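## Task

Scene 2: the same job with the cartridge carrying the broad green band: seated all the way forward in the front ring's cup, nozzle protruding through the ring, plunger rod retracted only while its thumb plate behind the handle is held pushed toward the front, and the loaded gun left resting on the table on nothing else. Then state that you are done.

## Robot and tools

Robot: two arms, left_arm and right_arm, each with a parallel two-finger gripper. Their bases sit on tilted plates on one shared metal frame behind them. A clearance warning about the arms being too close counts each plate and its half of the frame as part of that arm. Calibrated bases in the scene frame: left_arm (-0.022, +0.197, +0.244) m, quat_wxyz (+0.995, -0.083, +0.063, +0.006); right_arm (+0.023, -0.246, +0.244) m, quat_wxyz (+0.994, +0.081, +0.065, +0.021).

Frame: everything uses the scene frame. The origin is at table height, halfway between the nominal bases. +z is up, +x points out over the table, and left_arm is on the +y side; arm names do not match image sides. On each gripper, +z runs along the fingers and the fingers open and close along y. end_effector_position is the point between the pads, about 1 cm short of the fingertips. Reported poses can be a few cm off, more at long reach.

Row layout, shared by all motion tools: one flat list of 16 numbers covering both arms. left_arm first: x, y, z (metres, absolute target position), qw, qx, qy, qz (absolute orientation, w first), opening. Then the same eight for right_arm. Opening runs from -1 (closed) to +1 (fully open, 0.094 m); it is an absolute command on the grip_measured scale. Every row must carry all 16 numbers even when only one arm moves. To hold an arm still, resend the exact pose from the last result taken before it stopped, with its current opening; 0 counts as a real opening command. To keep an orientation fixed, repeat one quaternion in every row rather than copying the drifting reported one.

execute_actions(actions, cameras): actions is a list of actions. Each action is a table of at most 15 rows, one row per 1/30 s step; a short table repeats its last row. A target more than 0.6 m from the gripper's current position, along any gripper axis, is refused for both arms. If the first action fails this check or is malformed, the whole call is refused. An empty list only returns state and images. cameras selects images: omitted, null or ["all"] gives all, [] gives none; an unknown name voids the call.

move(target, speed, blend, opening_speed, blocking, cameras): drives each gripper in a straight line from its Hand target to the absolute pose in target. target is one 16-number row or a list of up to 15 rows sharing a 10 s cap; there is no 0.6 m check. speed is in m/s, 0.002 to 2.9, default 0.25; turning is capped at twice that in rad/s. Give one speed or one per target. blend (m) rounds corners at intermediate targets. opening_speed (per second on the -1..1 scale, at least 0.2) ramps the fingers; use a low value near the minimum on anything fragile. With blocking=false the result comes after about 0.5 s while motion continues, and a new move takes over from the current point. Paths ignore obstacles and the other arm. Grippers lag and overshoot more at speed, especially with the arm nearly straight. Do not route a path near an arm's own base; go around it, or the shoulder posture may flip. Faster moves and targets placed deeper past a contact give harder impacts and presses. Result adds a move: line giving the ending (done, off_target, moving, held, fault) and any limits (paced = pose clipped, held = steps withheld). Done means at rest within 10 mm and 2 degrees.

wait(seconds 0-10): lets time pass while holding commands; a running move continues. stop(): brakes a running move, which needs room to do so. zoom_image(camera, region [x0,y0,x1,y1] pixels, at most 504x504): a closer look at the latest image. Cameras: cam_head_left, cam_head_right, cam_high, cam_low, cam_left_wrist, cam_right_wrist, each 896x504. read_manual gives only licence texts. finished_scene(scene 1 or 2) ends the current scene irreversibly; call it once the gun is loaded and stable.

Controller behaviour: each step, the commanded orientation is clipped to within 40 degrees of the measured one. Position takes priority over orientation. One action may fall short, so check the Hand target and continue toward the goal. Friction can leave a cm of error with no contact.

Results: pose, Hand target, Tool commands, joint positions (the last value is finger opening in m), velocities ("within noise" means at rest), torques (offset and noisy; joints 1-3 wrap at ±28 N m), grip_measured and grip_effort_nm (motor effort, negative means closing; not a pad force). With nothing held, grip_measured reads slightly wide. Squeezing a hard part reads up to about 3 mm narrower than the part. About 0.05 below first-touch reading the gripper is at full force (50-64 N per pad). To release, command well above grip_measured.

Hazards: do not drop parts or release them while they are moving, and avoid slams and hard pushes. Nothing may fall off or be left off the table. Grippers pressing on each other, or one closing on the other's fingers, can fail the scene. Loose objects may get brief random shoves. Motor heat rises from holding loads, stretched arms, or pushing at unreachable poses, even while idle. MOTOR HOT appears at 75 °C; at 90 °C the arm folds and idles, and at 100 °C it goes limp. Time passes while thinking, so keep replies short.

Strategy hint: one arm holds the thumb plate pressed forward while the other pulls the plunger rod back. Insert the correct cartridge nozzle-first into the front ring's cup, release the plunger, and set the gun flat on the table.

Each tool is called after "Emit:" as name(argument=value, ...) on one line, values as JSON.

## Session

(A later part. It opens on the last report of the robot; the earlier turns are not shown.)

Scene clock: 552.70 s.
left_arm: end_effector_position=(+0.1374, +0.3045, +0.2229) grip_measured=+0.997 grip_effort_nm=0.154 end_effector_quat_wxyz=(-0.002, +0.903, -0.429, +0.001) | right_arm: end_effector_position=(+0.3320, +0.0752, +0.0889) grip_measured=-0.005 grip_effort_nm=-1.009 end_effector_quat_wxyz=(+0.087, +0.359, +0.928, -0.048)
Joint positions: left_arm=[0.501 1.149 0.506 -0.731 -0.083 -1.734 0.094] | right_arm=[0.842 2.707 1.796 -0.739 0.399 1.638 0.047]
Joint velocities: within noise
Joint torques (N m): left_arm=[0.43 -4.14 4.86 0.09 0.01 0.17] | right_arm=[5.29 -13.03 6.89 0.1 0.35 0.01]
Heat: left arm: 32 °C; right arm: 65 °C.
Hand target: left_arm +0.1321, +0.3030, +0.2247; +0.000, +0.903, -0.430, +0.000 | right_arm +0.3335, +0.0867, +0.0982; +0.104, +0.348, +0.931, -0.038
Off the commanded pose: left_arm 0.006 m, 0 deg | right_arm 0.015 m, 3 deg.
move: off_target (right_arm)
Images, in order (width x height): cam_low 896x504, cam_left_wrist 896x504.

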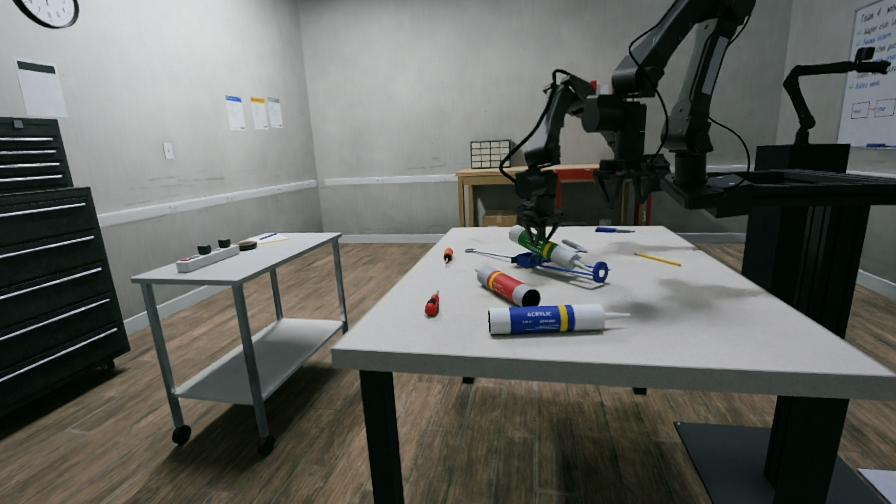

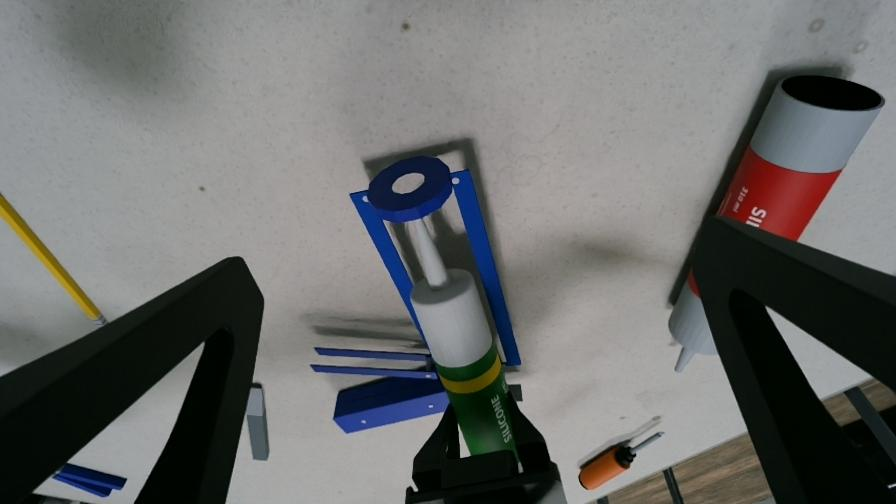

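Emit:
move(target=[[0.132,0.303,0.225,0,0.9026,-0.4305,0,1,0.3420,0.0760,0.1390,0.1041,0.3550,0.9283,-0.0398,-0.15],[0.132,0.303,0.225,0,0.9026,-0.4305,0,1,0.3350,0.0860,0.1020,0.1041,0.3550,0.9283,-0.0398,-0.15]], speed=0.05, cameras=["cam_left_wrist","cam_low"])

Emit:
zoom_image(camera="cam_left_wrist", region=[350, 140, 480, 240])

Emit:
zoom_image(camera="cam_low", region=[550, 240, 620, 290])

Scene clock: 563.43 s.
left_arm: end_effector_position=(+0.1374, +0.3045, +0.2229) grip_measured=+0.997 grip_effort_nm=0.139 end_effector_quat_wxyz=(-0.002, +0.903, -0.429, +0.001) | right_arm: end_effector_position=(+0.3295, +0.0711, +0.0921) grip_measured=-0.005 grip_effort_nm=-1.004 end_effector_quat_wxyz=(+0.084, +0.357, +0.929, -0.056)
Joint positions: left_arm=[0.501 1.149 0.506 -0.731 -0.083 -1.734 0.094] | right_arm=[0.842 2.699 1.792 -0.763 0.399 1.64 0.047]
Joint velocities: within noise
Joint torques (N m): left_arm=[0.43 -4.08 4.86 0.09 0.02 0.12] | right_arm=[5.19 -13 7.62 0.16 0.33 0.14]
Heat: left arm: 32 °C; right arm: 68 °C.
Hand target: left_arm +0.1322, +0.3030, +0.2247; +0.000, +0.903, -0.430, +0.000 | right_arm +0.3345, +0.0858, +0.1024; +0.104, +0.355, +0.928, -0.039
Off the commanded pose: left_arm 0.006 m, 0 deg | right_arm 0.019 m, 3 deg.
move: off_target (right_arm)
Images, in order (width x height): cam_low 896x504, cam_left_wrist 896x504.

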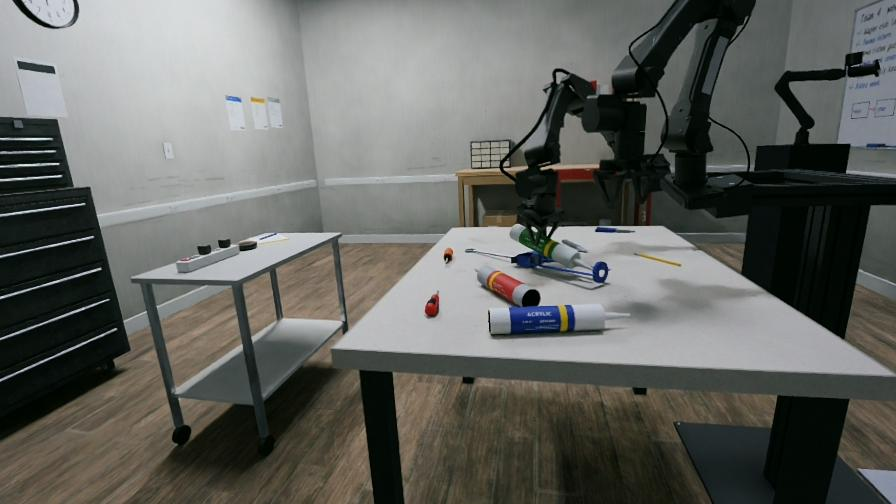

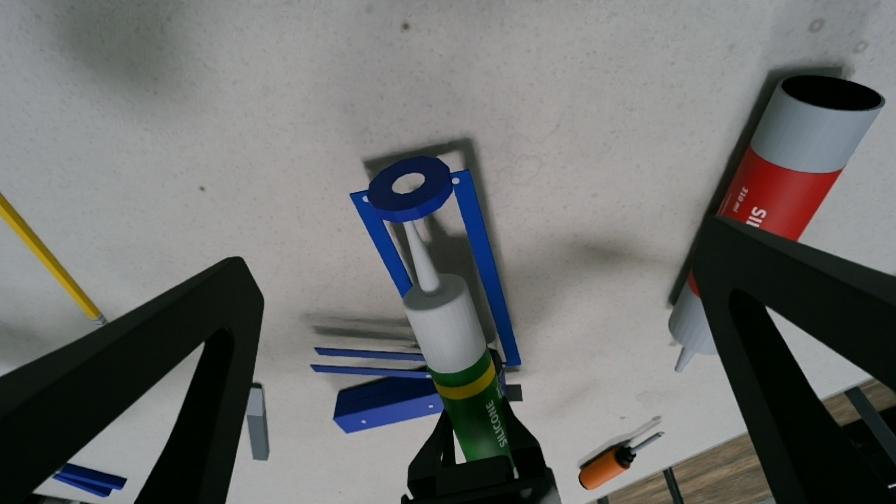

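Scaled by 3.877 from the camera's 896x504 image, which has a finer 1280x720 frame.

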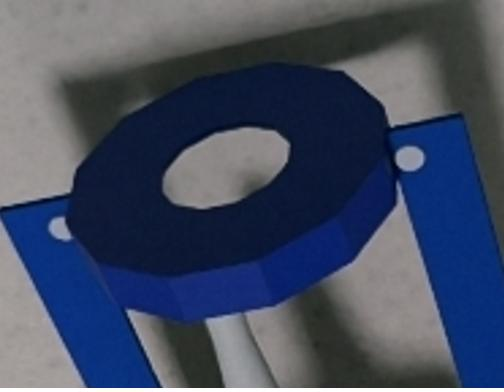

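Scaled by 7.200 from the camera's 896x504 image, which has a finer 1280x720 frame.

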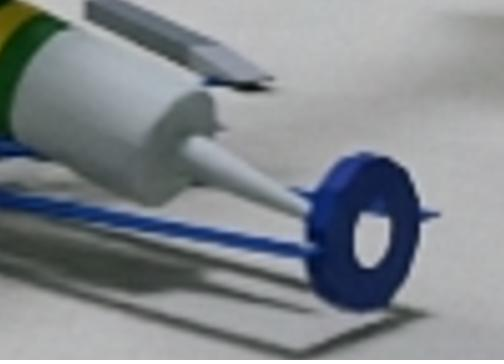

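Emit:
move(target=[[0.132,0.303,0.225,0,0.9026,-0.4305,0,1,0.3350,0.0860,0.1020,0.1036,0.3674,0.9233,-0.0412,-0.15],[0.132,0.303,0.225,0,0.9026,-0.4305,0,1,0.3315,0.0893,0.1010,0.1036,0.3674,0.9233,-0.0412,-0.15]], speed=0.04, cameras=["cam_left_wrist","cam_low"])

Emit:
zoom_image(camera="cam_left_wrist", region=[350, 140, 480, 240])

Emit:
zoom_image(camera="cam_low", region=[550, 240, 620, 290])

Scene clock: 570.90 s.
left_arm: end_effector_position=(+0.1374, +0.3045, +0.2229) grip_measured=+0.997 grip_effort_nm=0.149 end_effector_quat_wxyz=(-0.002, +0.903, -0.429, +0.001) | right_arm: end_effector_position=(+0.3278, +0.0769, +0.0920) grip_measured=-0.005 grip_effort_nm=-1.004 end_effector_quat_wxyz=(+0.086, +0.370, +0.923, -0.051)
Joint positions: left_arm=[0.501 1.149 0.506 -0.731 -0.083 -1.734 0.094] | right_arm=[0.853 2.707 1.804 -0.762 0.399 1.678 0.047]
Joint velocities: within noise
Joint torques (N m): left_arm=[0.57 -4.08 4.92 0.12 0 0.15] | right_arm=[5.01 -12.53 8.24 0.02 0.32 0.12]
Heat: left arm: 32 °C; right arm: 67 °C.
Hand target: left_arm +0.1322, +0.3030, +0.2247; +0.000, +0.903, -0.430, +0.000 | right_arm +0.3312, +0.0892, +0.1012; +0.103, +0.367, +0.923, -0.040
Off the commanded pose: left_arm 0.006 m, 0 deg | right_arm 0.016 m, 2 deg.
move: off_target (right_arm)
Images, in order (width x height): cam_low 896x504, cam_left_wrist 896x504.

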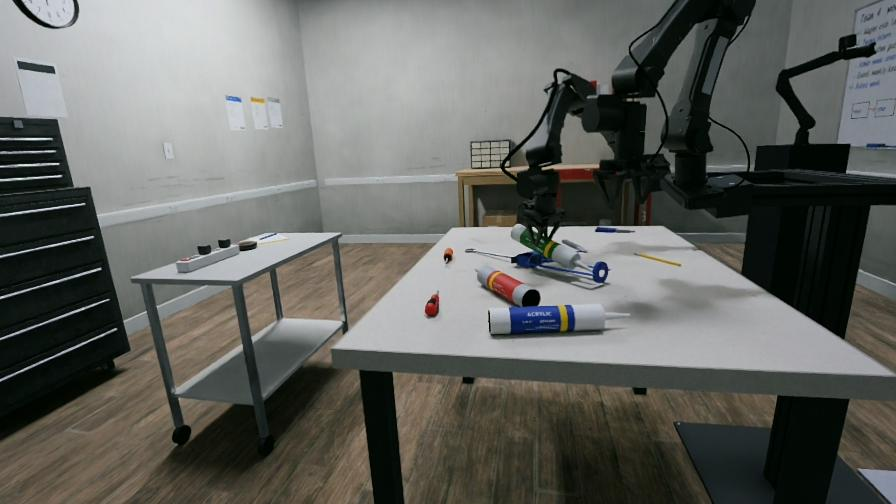

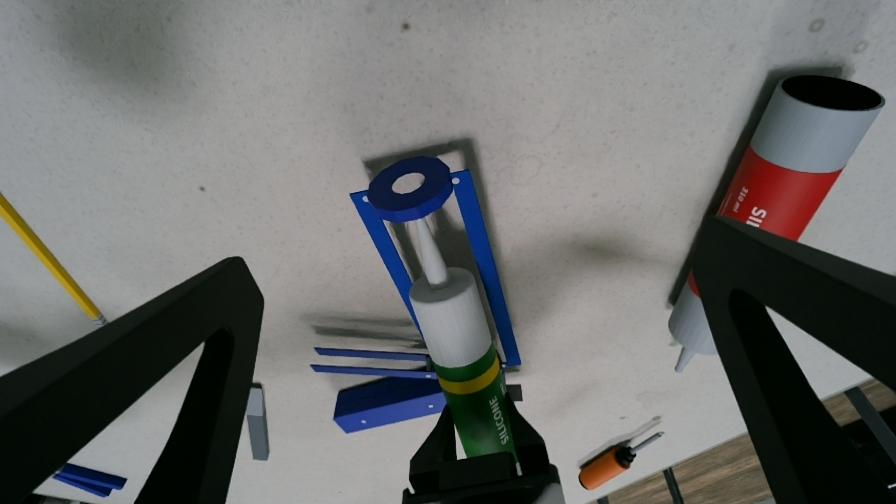

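Scaled by 3.877 from the camera's 896x504 image, which has a finer 1280x720 frame.

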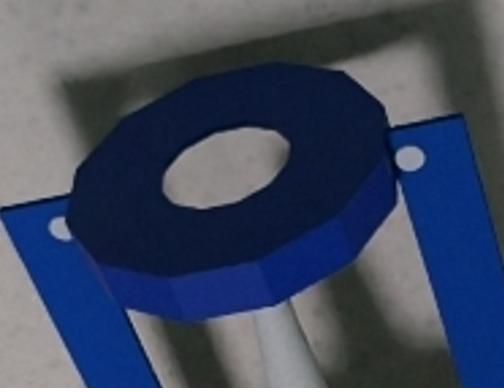

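Scaled by 7.200 from the camera's 896x504 image, which has a finer 1280x720 frame.

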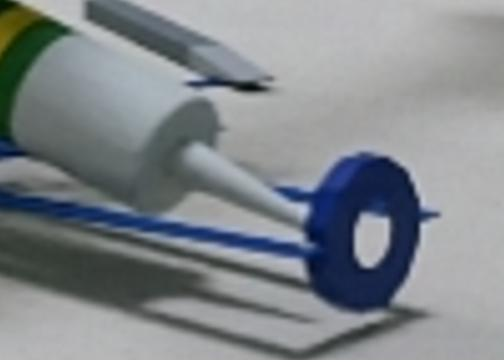

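Emit:
move(target=[[0.132,0.303,0.225,0,0.9026,-0.4305,0,1,0.3310,0.0893,0.1010,0.1041,0.3550,0.9283,-0.0398,-0.15],[0.132,0.303,0.225,0,0.9026,-0.4305,0,1,0.3275,0.0926,0.1000,0.1041,0.3550,0.9283,-0.0398,-0.15]], speed=0.04, cameras=["cam_left_wrist","cam_low"])

Emit:
zoom_image(camera="cam_left_wrist", region=[350, 140, 480, 240])

Emit:
zoom_image(camera="cam_low", region=[550, 240, 620, 290])

Scene clock: 578.30 s.
left_arm: end_effector_position=(+0.1374, +0.3045, +0.2229) grip_measured=+0.997 grip_effort_nm=0.144 end_effector_quat_wxyz=(-0.002, +0.903, -0.429, +0.001) | right_arm: end_effector_position=(+0.3247, +0.0803, +0.0930) grip_measured=-0.005 grip_effort_nm=-1.009 end_effector_quat_wxyz=(+0.087, +0.362, +0.927, -0.050)
Joint positions: left_arm=[0.501 1.149 0.506 -0.731 -0.083 -1.734 0.094] | right_arm=[0.864 2.707 1.804 -0.762 0.399 1.67 0.047]
Joint velocities: within noise
Joint torques (N m): left_arm=[0.53 -4.16 4.9 0.08 0.01 0.13] | right_arm=[5.03 -12.36 7.75 0.09 0.34 0.04]
Heat: left arm: 32 °C; right arm: 66 °C.
Hand target: left_arm +0.1322, +0.3030, +0.2247; +0.000, +0.903, -0.430, +0.000 | right_arm +0.3273, +0.0925, +0.1002; +0.104, +0.355, +0.928, -0.039
Off the commanded pose: left_arm 0.006 m, 0 deg | right_arm 0.014 m, 2 deg.
move: off_target (right_arm)
Images, in order (width x height): cam_low 896x504, cam_left_wrist 896x504.

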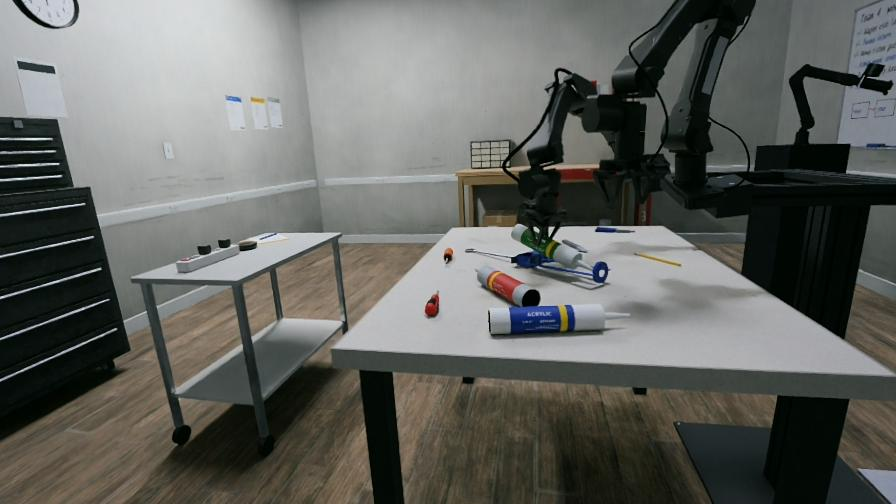

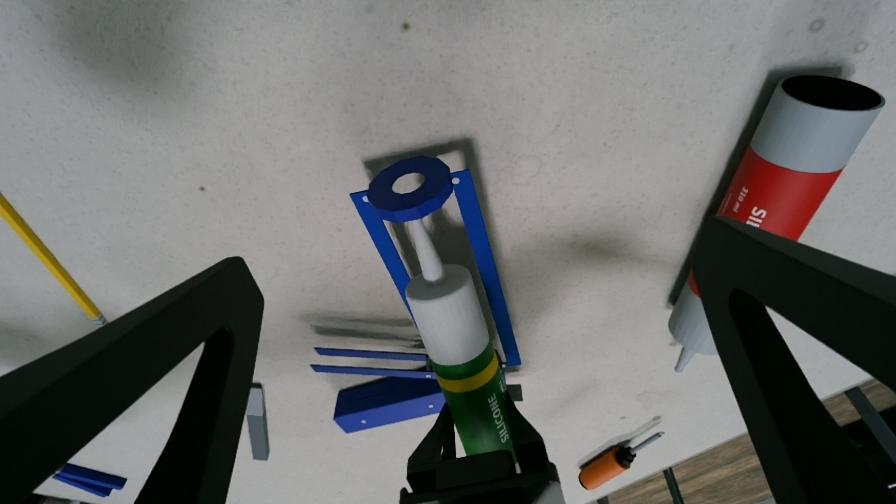

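Scaled by 3.877 from the camera's 896x504 image, which has a finer 1280x720 frame.

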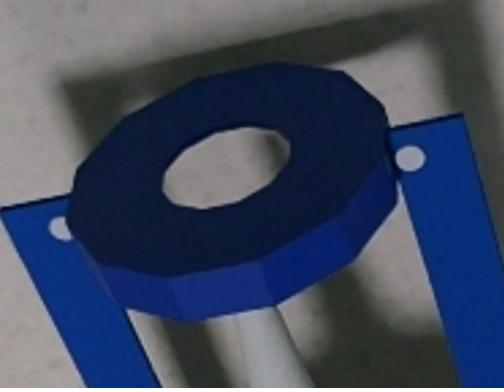

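Scaled by 7.200 from the camera's 896x504 image, which has a finer 1280x720 frame.

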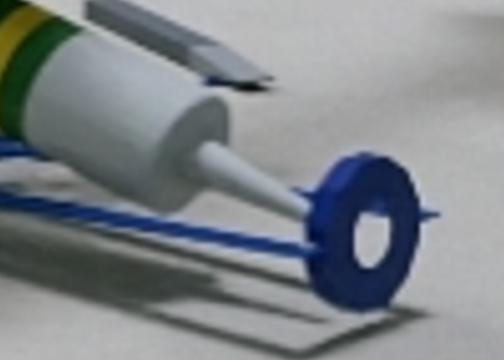

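Emit:
move(target=[[0.132,0.303,0.225,0,0.9026,-0.4305,0,1,0.3200,0.1000,0.0970,0.1041,0.3550,0.9283,-0.0398,-0.15]], speed=0.04, cameras=["cam_left_wrist","cam_low"])

Emit:
zoom_image(camera="cam_left_wrist", region=[350, 140, 480, 240])

Emit:
zoom_image(camera="cam_low", region=[550, 240, 620, 290])

Scene clock: 584.53 s.
left_arm: end_effector_position=(+0.1374, +0.3045, +0.2229) grip_measured=+0.997 grip_effort_nm=0.144 end_effector_quat_wxyz=(-0.002, +0.903, -0.429, +0.001) | right_arm: end_effector_position=(+0.3168, +0.0878, +0.0884) grip_measured=-0.005 grip_effort_nm=-1.004 end_effector_quat_wxyz=(+0.088, +0.357, +0.928, -0.050)
Joint positions: left_arm=[0.501 1.149 0.506 -0.731 -0.083 -1.734 0.094] | right_arm=[0.886 2.729 1.819 -0.762 0.399 1.684 0.047]
Joint velocities: within noise
Joint torques (N m): left_arm=[0.55 -4.01 4.85 0.05 0 0.17] | right_arm=[4.93 -12.59 8.13 0.01 0.32 0.11]
Heat: left arm: 31 °C; right arm: 66 °C.
Hand target: left_arm +0.1322, +0.3031, +0.2247; +0.000, +0.903, -0.430, +0.000 | right_arm +0.3197, +0.1000, +0.0973; +0.104, +0.355, +0.928, -0.039
Off the commanded pose: left_arm 0.006 m, 0 deg | right_arm 0.015 m, 2 deg.
move: off_target (right_arm)
Images, in order (width x height): cam_low 896x504, cam_left_wrist 896x504.

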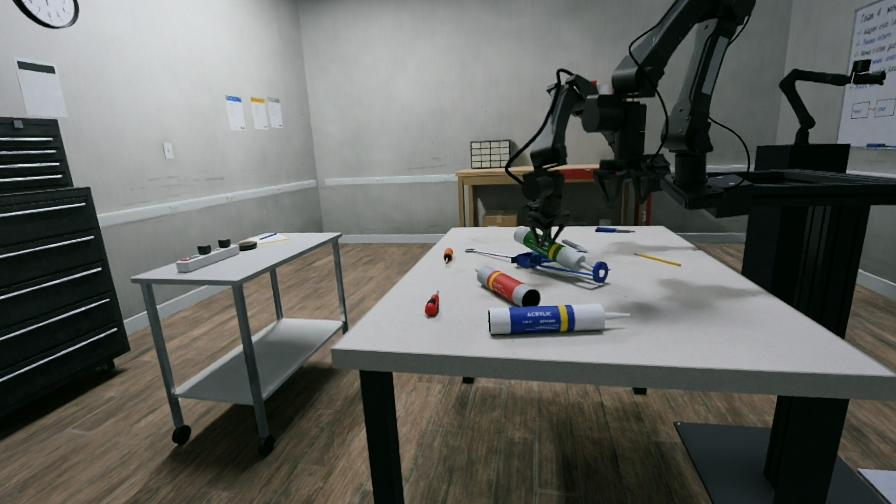

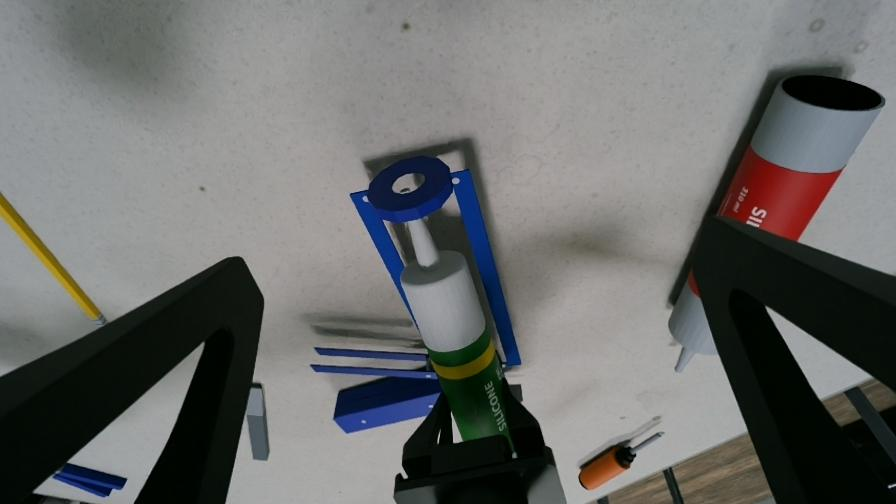

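Scaled by 3.877 from the camera's 896x504 image, which has a finer 1280x720 frame.

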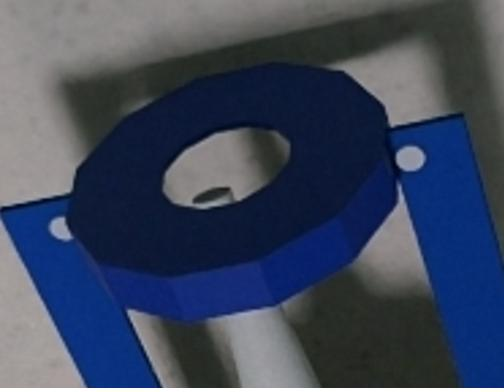

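Scaled by 7.200 from the camera's 896x504 image, which has a finer 1280x720 frame.

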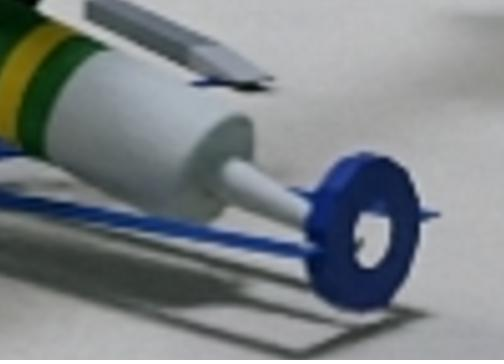

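Emit:
move(target=[[0.132,0.303,0.225,0,0.9026,-0.4305,0,1,0.3110,0.1110,0.0965,0.1041,0.3550,0.9283,-0.0398,-0.15]], speed=0.04, cameras=["cam_left_wrist","cam_low"])

Emit:
zoom_image(camera="cam_left_wrist", region=[350, 140, 480, 240])

Emit:
zoom_image(camera="cam_low", region=[550, 240, 620, 290])

Scene clock: 590.50 s.
left_arm: end_effector_position=(+0.1373, +0.3044, +0.2229) grip_measured=+0.997 grip_effort_nm=0.149 end_effector_quat_wxyz=(-0.002, +0.903, -0.429, +0.001) | right_arm: end_effector_position=(+0.3122, +0.0996, +0.0878) grip_measured=-0.005 grip_effort_nm=-1.009 end_effector_quat_wxyz=(+0.092, +0.360, +0.927, -0.045)
Joint positions: left_arm=[0.501 1.149 0.506 -0.731 -0.083 -1.733 0.094] | right_arm=[0.911 2.753 1.857 -0.773 0.403 1.712 0.047]
Joint velocities: within noise
Joint torques (N m): left_arm=[0.4 -4 4.9 0.11 0.01 0.14] | right_arm=[5.29 -12.62 8.38 -0.14 0.28 0.16]
Heat: left arm: 31 °C; right arm: 66 °C.
Hand target: left_arm +0.1321, +0.3030, +0.2247; +0.000, +0.903, -0.430, +0.000 | right_arm +0.3107, +0.1109, +0.0965; +0.104, +0.355, +0.928, -0.039
Off the commanded pose: left_arm 0.006 m, 0 deg | right_arm 0.014 m, 2 deg.
move: off_target (right_arm)
Images, in order (width x height): cam_low 896x504, cam_left_wrist 896x504.

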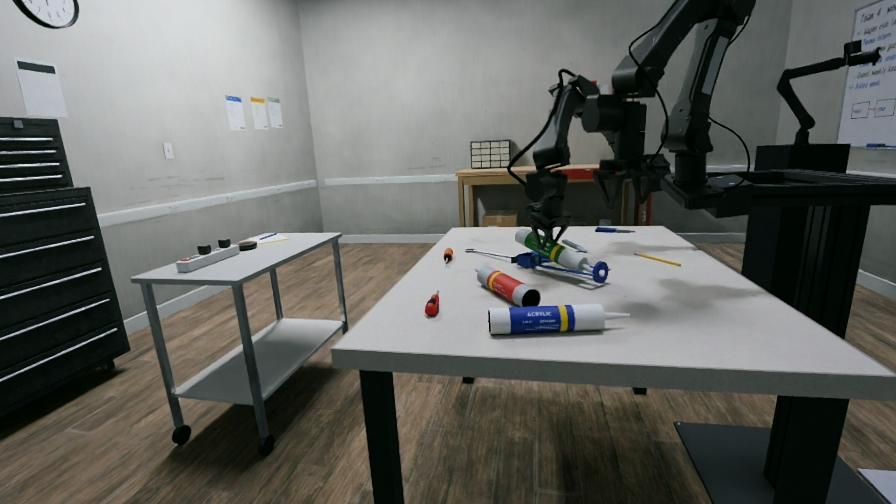

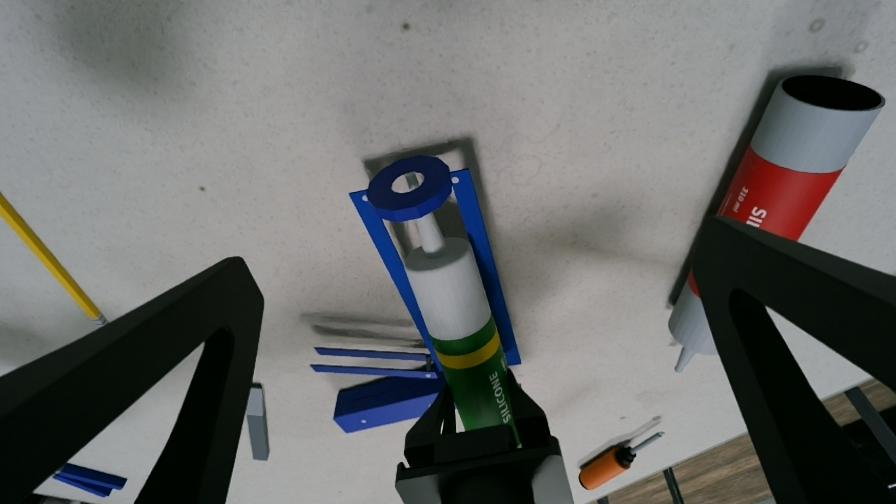

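Scaled by 3.877 from the camera's 896x504 image, which has a finer 1280x720 frame.

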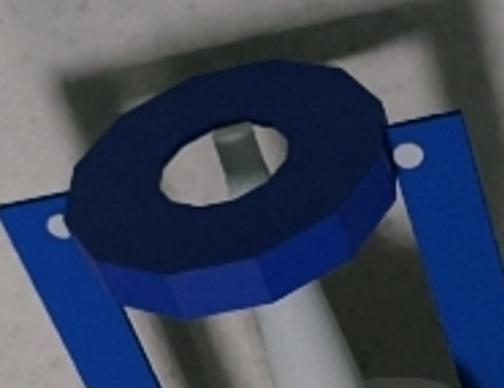

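Scaled by 7.200 from the camera's 896x504 image, which has a finer 1280x720 frame.

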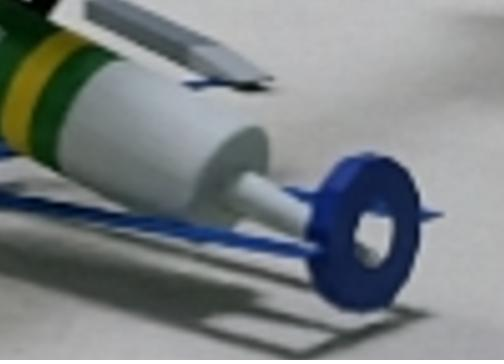

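Emit:
move(target=[[0.132,0.303,0.225,0,0.9026,-0.4305,0,1,0.2995,0.1190,0.0965,0.1041,0.3550,0.9283,-0.0398,-0.15]], speed=0.04, cameras=["cam_left_wrist","cam_low"])

Emit:
zoom_image(camera="cam_left_wrist", region=[350, 140, 480, 240])

Emit:
zoom_image(camera="cam_low", region=[550, 240, 620, 290])

Scene clock: 598.00 s.
left_arm: end_effector_position=(+0.1373, +0.3044, +0.2229) grip_measured=+0.997 grip_effort_nm=0.144 end_effector_quat_wxyz=(-0.002, +0.903, -0.429, +0.001) | right_arm: end_effector_position=(+0.3023, +0.1047, +0.0877) grip_measured=-0.005 grip_effort_nm=-1.004 end_effector_quat_wxyz=(+0.096, +0.358, +0.927, -0.050)
Joint positions: left_arm=[0.501 1.149 0.506 -0.731 -0.083 -1.733 0.094] | right_arm=[0.938 2.766 1.869 -0.794 0.409 1.742 0.047]
Joint velocities: within noise
Joint torques (N m): left_arm=[0.46 -4.03 4.83 0.1 -0.01 0.14] | right_arm=[5.45 -12.75 8.36 -0.06 0.2 0.17]
Heat: left arm: 31 °C; right arm: 68 °C.
Hand target: left_arm +0.1321, +0.3030, +0.2247; +0.000, +0.903, -0.430, +0.000 | right_arm +0.2993, +0.1187, +0.0966; +0.104, +0.355, +0.928, -0.039
Off the commanded pose: left_arm 0.006 m, 0 deg | right_arm 0.017 m, 2 deg.
move: off_target (right_arm)
Images, in order (width x height): cam_low 896x504, cam_left_wrist 896x504.

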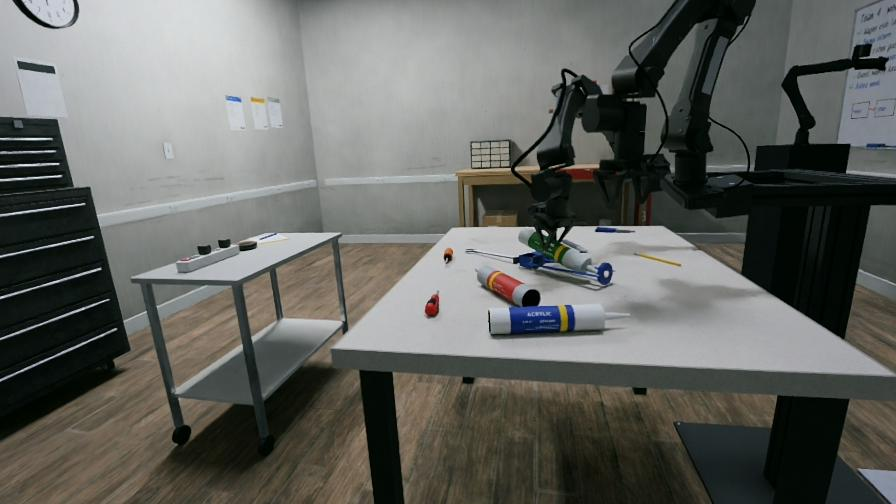

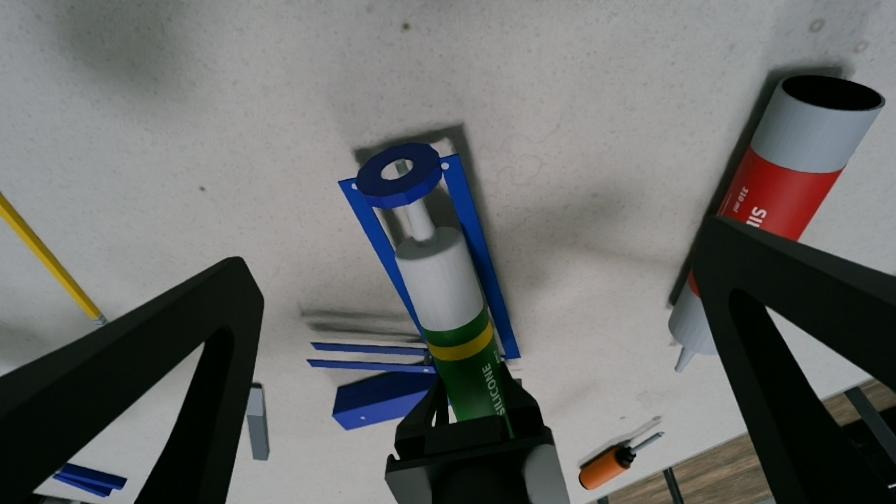

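Scaled by 3.877 from the camera's 896x504 image, which has a finer 1280x720 frame.

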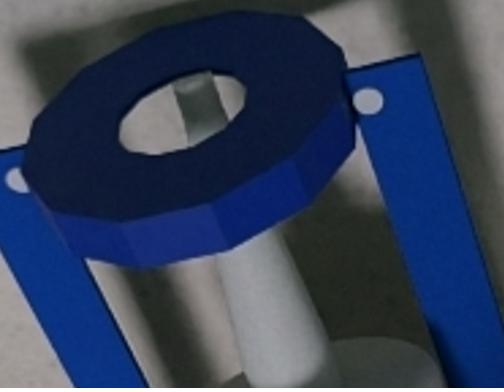

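Scaled by 7.200 from the camera's 896x504 image, which has a finer 1280x720 frame.

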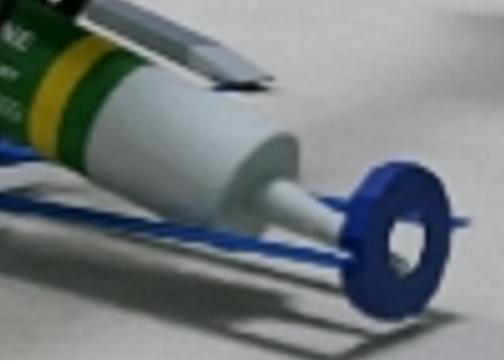

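Emit:
move(target=[[0.132,0.303,0.225,0,0.9026,-0.4305,0,1,0.2995,0.1190,0.0965,0.0814,0.3562,0.9303,-0.0312,-0.15]], speed=0.04, cameras=["cam_left_wrist","cam_low","cam_head_right"])

Emit:
zoom_image(camera="cam_left_wrist", region=[340, 130, 540, 430])

Emit:
zoom_image(camera="cam_low", region=[550, 240, 620, 290])

Emit:
zoom_image(camera="cam_low", region=[480, 210, 620, 300])

Scene clock: 606.97 s.
left_arm: end_effector_position=(+0.1373, +0.3044, +0.2229) grip_measured=+0.997 grip_effort_nm=0.154 end_effector_quat_wxyz=(-0.002, +0.903, -0.429, +0.001) | right_arm: end_effector_position=(+0.2987, +0.1067, +0.0869) grip_measured=-0.005 grip_effort_nm=-1.009 end_effector_quat_wxyz=(+0.084, +0.356, +0.929, -0.048)
Joint positions: left_arm=[0.501 1.149 0.506 -0.731 -0.083 -1.733 0.094] | right_arm=[0.938 2.766 1.869 -0.794 0.385 1.736 0.047]
Joint velocities: within noise
Joint torques (N m): left_arm=[0.55 -4.12 4.92 0.07 0.01 0.17] | right_arm=[3.89 -13.97 6.78 0.09 -0.04 0.02]
Heat: left arm: 31 °C; right arm: 67 °C.
Hand target: left_arm +0.1321, +0.3030, +0.2247; +0.000, +0.903, -0.430, +0.000 | right_arm +0.2995, +0.1188, +0.0966; +0.081, +0.356, +0.930, -0.031
Off the commanded pose: left_arm 0.006 m, 0 deg | right_arm 0.016 m, 2 deg.
move: off_target (right_arm)
Images, in order (width x height): cam_head_right 896x504, cam_low 896x504, cam_left_wrist 896x504.

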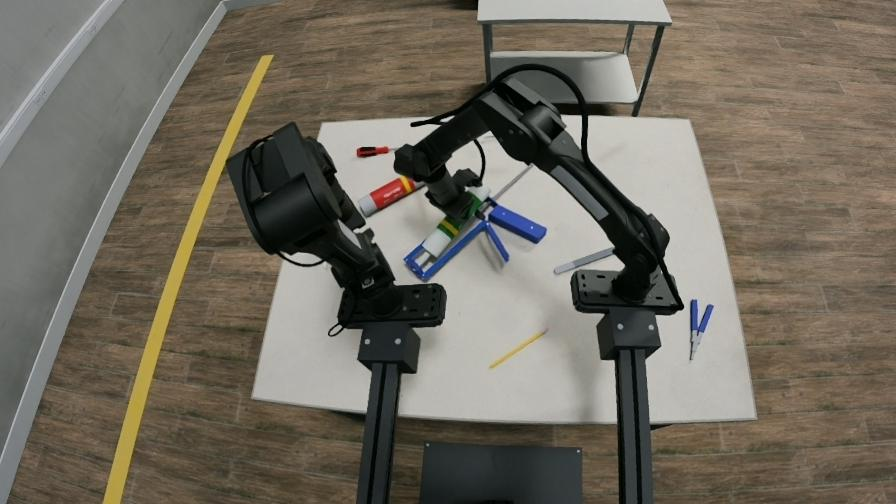

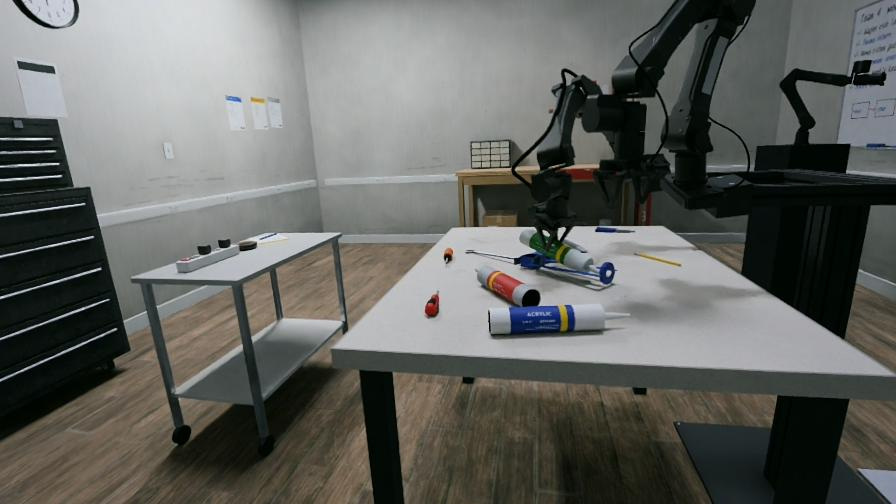

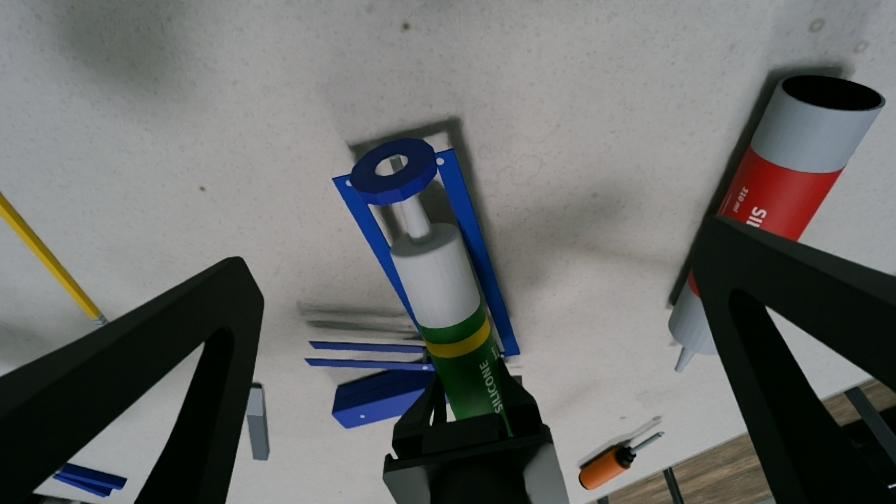

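Scaled by 1.680 from the camera's 896x504 image, which has a finer 1280x720 frame.

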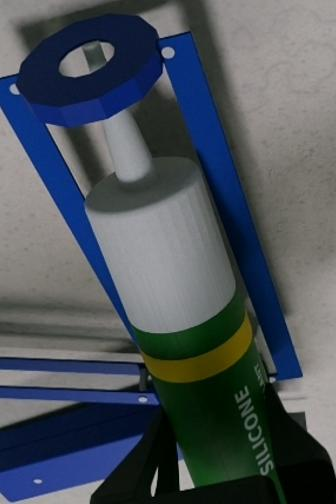

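Scaled by 7.200 from the camera's 896x504 image, which has a finer 1280x720 frame.

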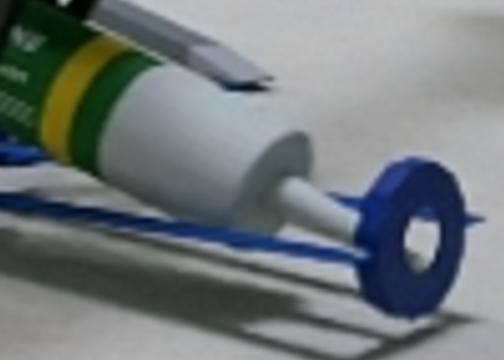

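Scaled by 3.600 from the camera's 896x504 image, which has a finer 1280x720 frame.

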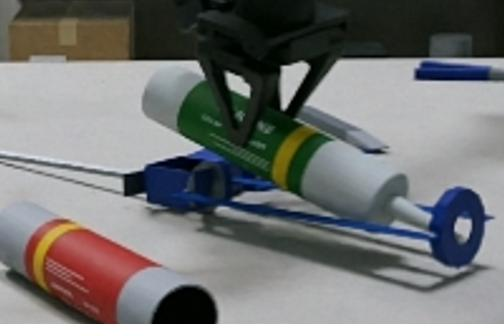

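Emit:
zoom_image(camera="cam_low", region=[590, 255, 620, 285])

Emit:
zoom_image(camera="cam_left_wrist", region=[360, 140, 420, 200])

Emit:
zoom_image(camera="cam_head_right", region=[390, 170, 560, 290])

Scaled by 16.800 from the camera's 896x504 image, which has a finer 1280x720 frame.

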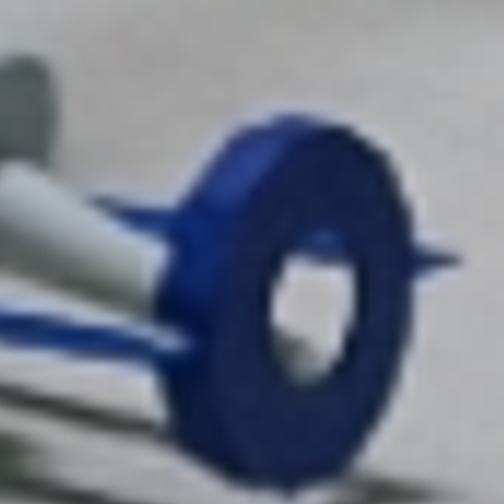

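Scaled by 8.400 from the camera's 896x504 image, which has a finer 1280x720 frame.

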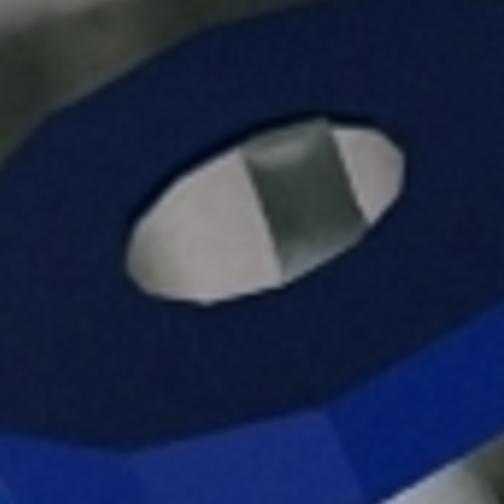

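Scaled by 2.965 from the camera's 896x504 image, which has a finer 1280x720 frame.

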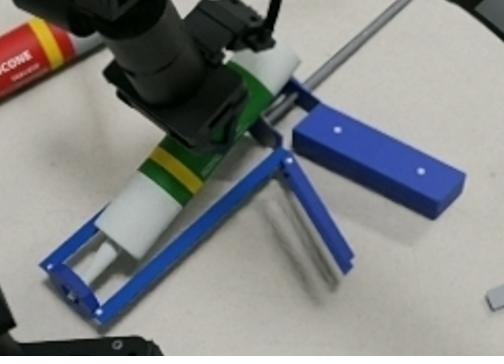

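Emit:
move(target=[[0.132,0.303,0.225,0,0.9026,-0.4305,0,1,0.3230,0.0930,0.1050,0.0814,0.3562,0.9303,-0.0312,-0.15],[0.132,0.303,0.225,0,0.9026,-0.4305,0,1,0.3350,0.0800,0.1400,0.0814,0.3562,0.9303,-0.0312,-0.15]], speed=0.05, cameras=["cam_left_wrist","cam_low","cam_high","cam_right_wrist"])

Emit:
zoom_image(camera="cam_left_wrist", region=[330, 130, 530, 430])

Emit:
zoom_image(camera="cam_low", region=[480, 200, 620, 300])

Scene clock: 630.23 s.
left_arm: end_effector_position=(+0.1373, +0.3044, +0.2229) grip_measured=+0.997 grip_effort_nm=0.144 end_effector_quat_wxyz=(-0.002, +0.903, -0.429, +0.001) | right_arm: end_effector_position=(+0.3226, +0.0793, +0.1101) grip_measured=-0.005 grip_effort_nm=-1.004 end_effector_quat_wxyz=(+0.070, +0.351, +0.932, -0.046)
Joint positions: left_arm=[0.501 1.149 0.506 -0.731 -0.083 -1.733 0.094] | right_arm=[0.861 2.653 1.782 -0.791 0.365 1.642 0.047]
Joint velocities: within noise
Joint torques (N m): left_arm=[0.54 -4.05 4.88 0.09 0.01 0.15] | right_arm=[2.67 -18.4 5.3 -0.22 0.22 -0.04]
Heat: left arm: 31 °C; right arm: 68 °C.
Hand target: left_arm +0.1321, +0.3030, +0.2247; +0.000, +0.903, -0.430, +0.000 | right_arm +0.3348, +0.0799, +0.1386; +0.081, +0.356, +0.930, -0.031
Off the commanded pose: left_arm 0.006 m, 0 deg | right_arm 0.032 m, 2 deg.
move: off_target (right_arm)
Images, in order (width x height): cam_high 896x504, cam_low 896x504, cam_left_wrist 896x504, cam_right_wrist 896x504.

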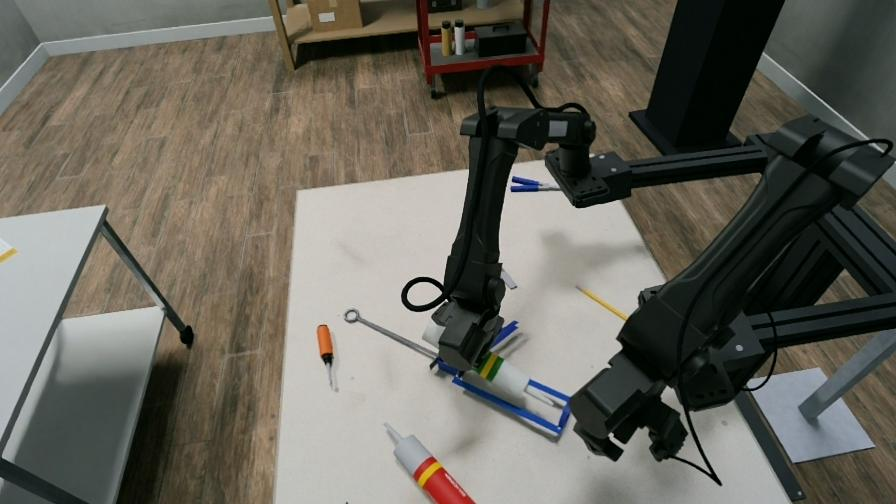

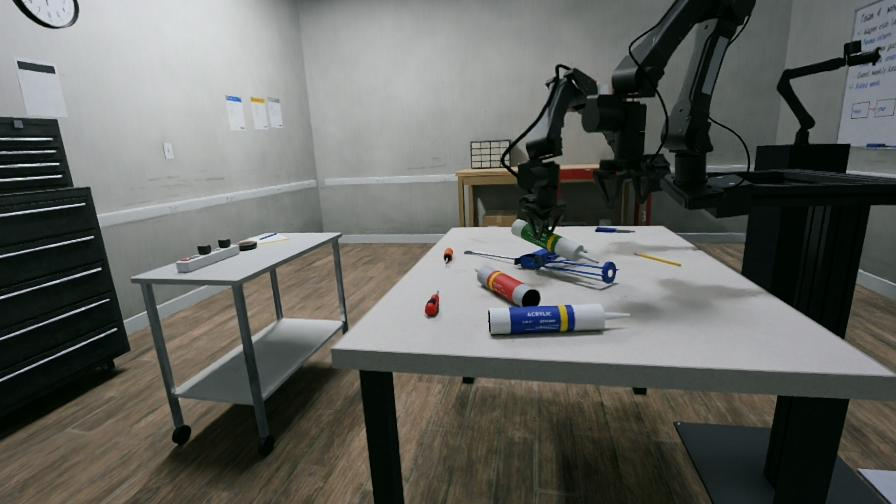

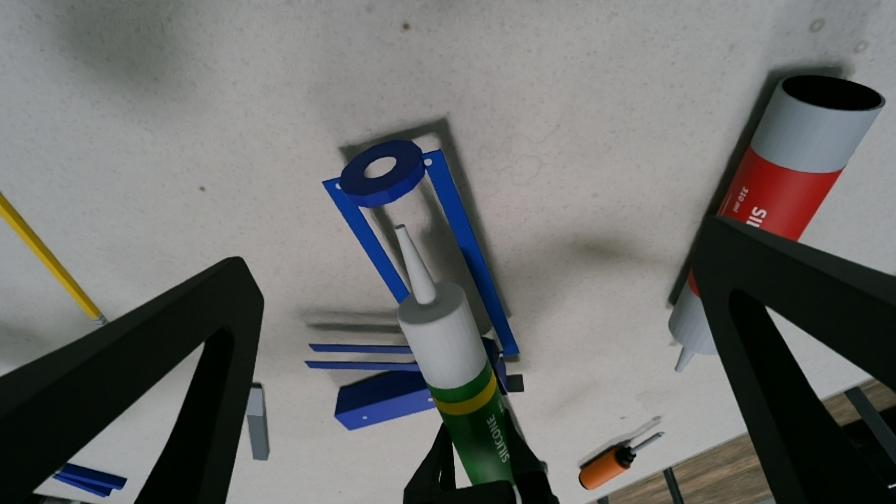

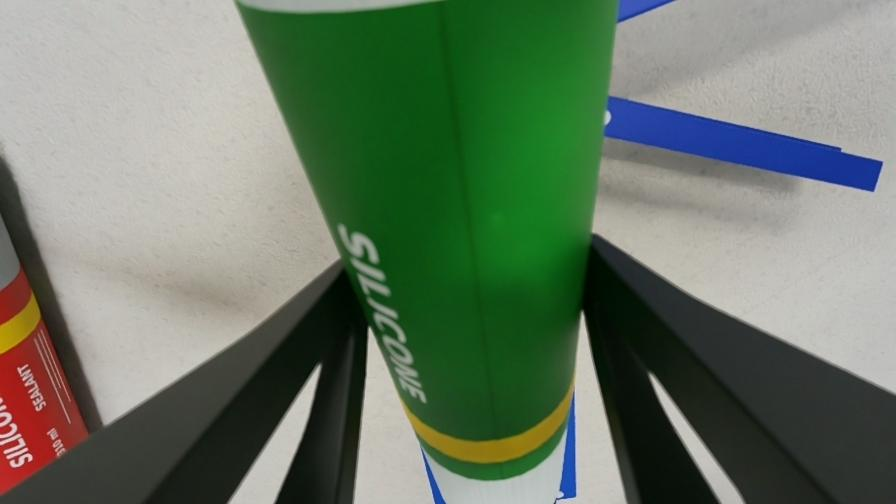

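Scaled by 1.680 from the camera's 896x504 image, which has a finer 1280x720 frame.

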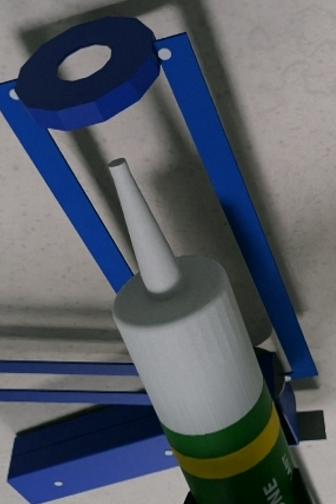

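Scaled by 3.600 from the camera's 896x504 image, which has a finer 1280x720 frame.

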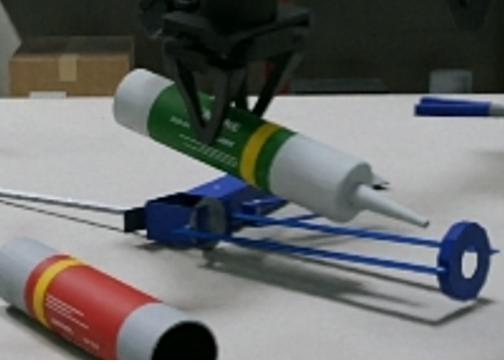

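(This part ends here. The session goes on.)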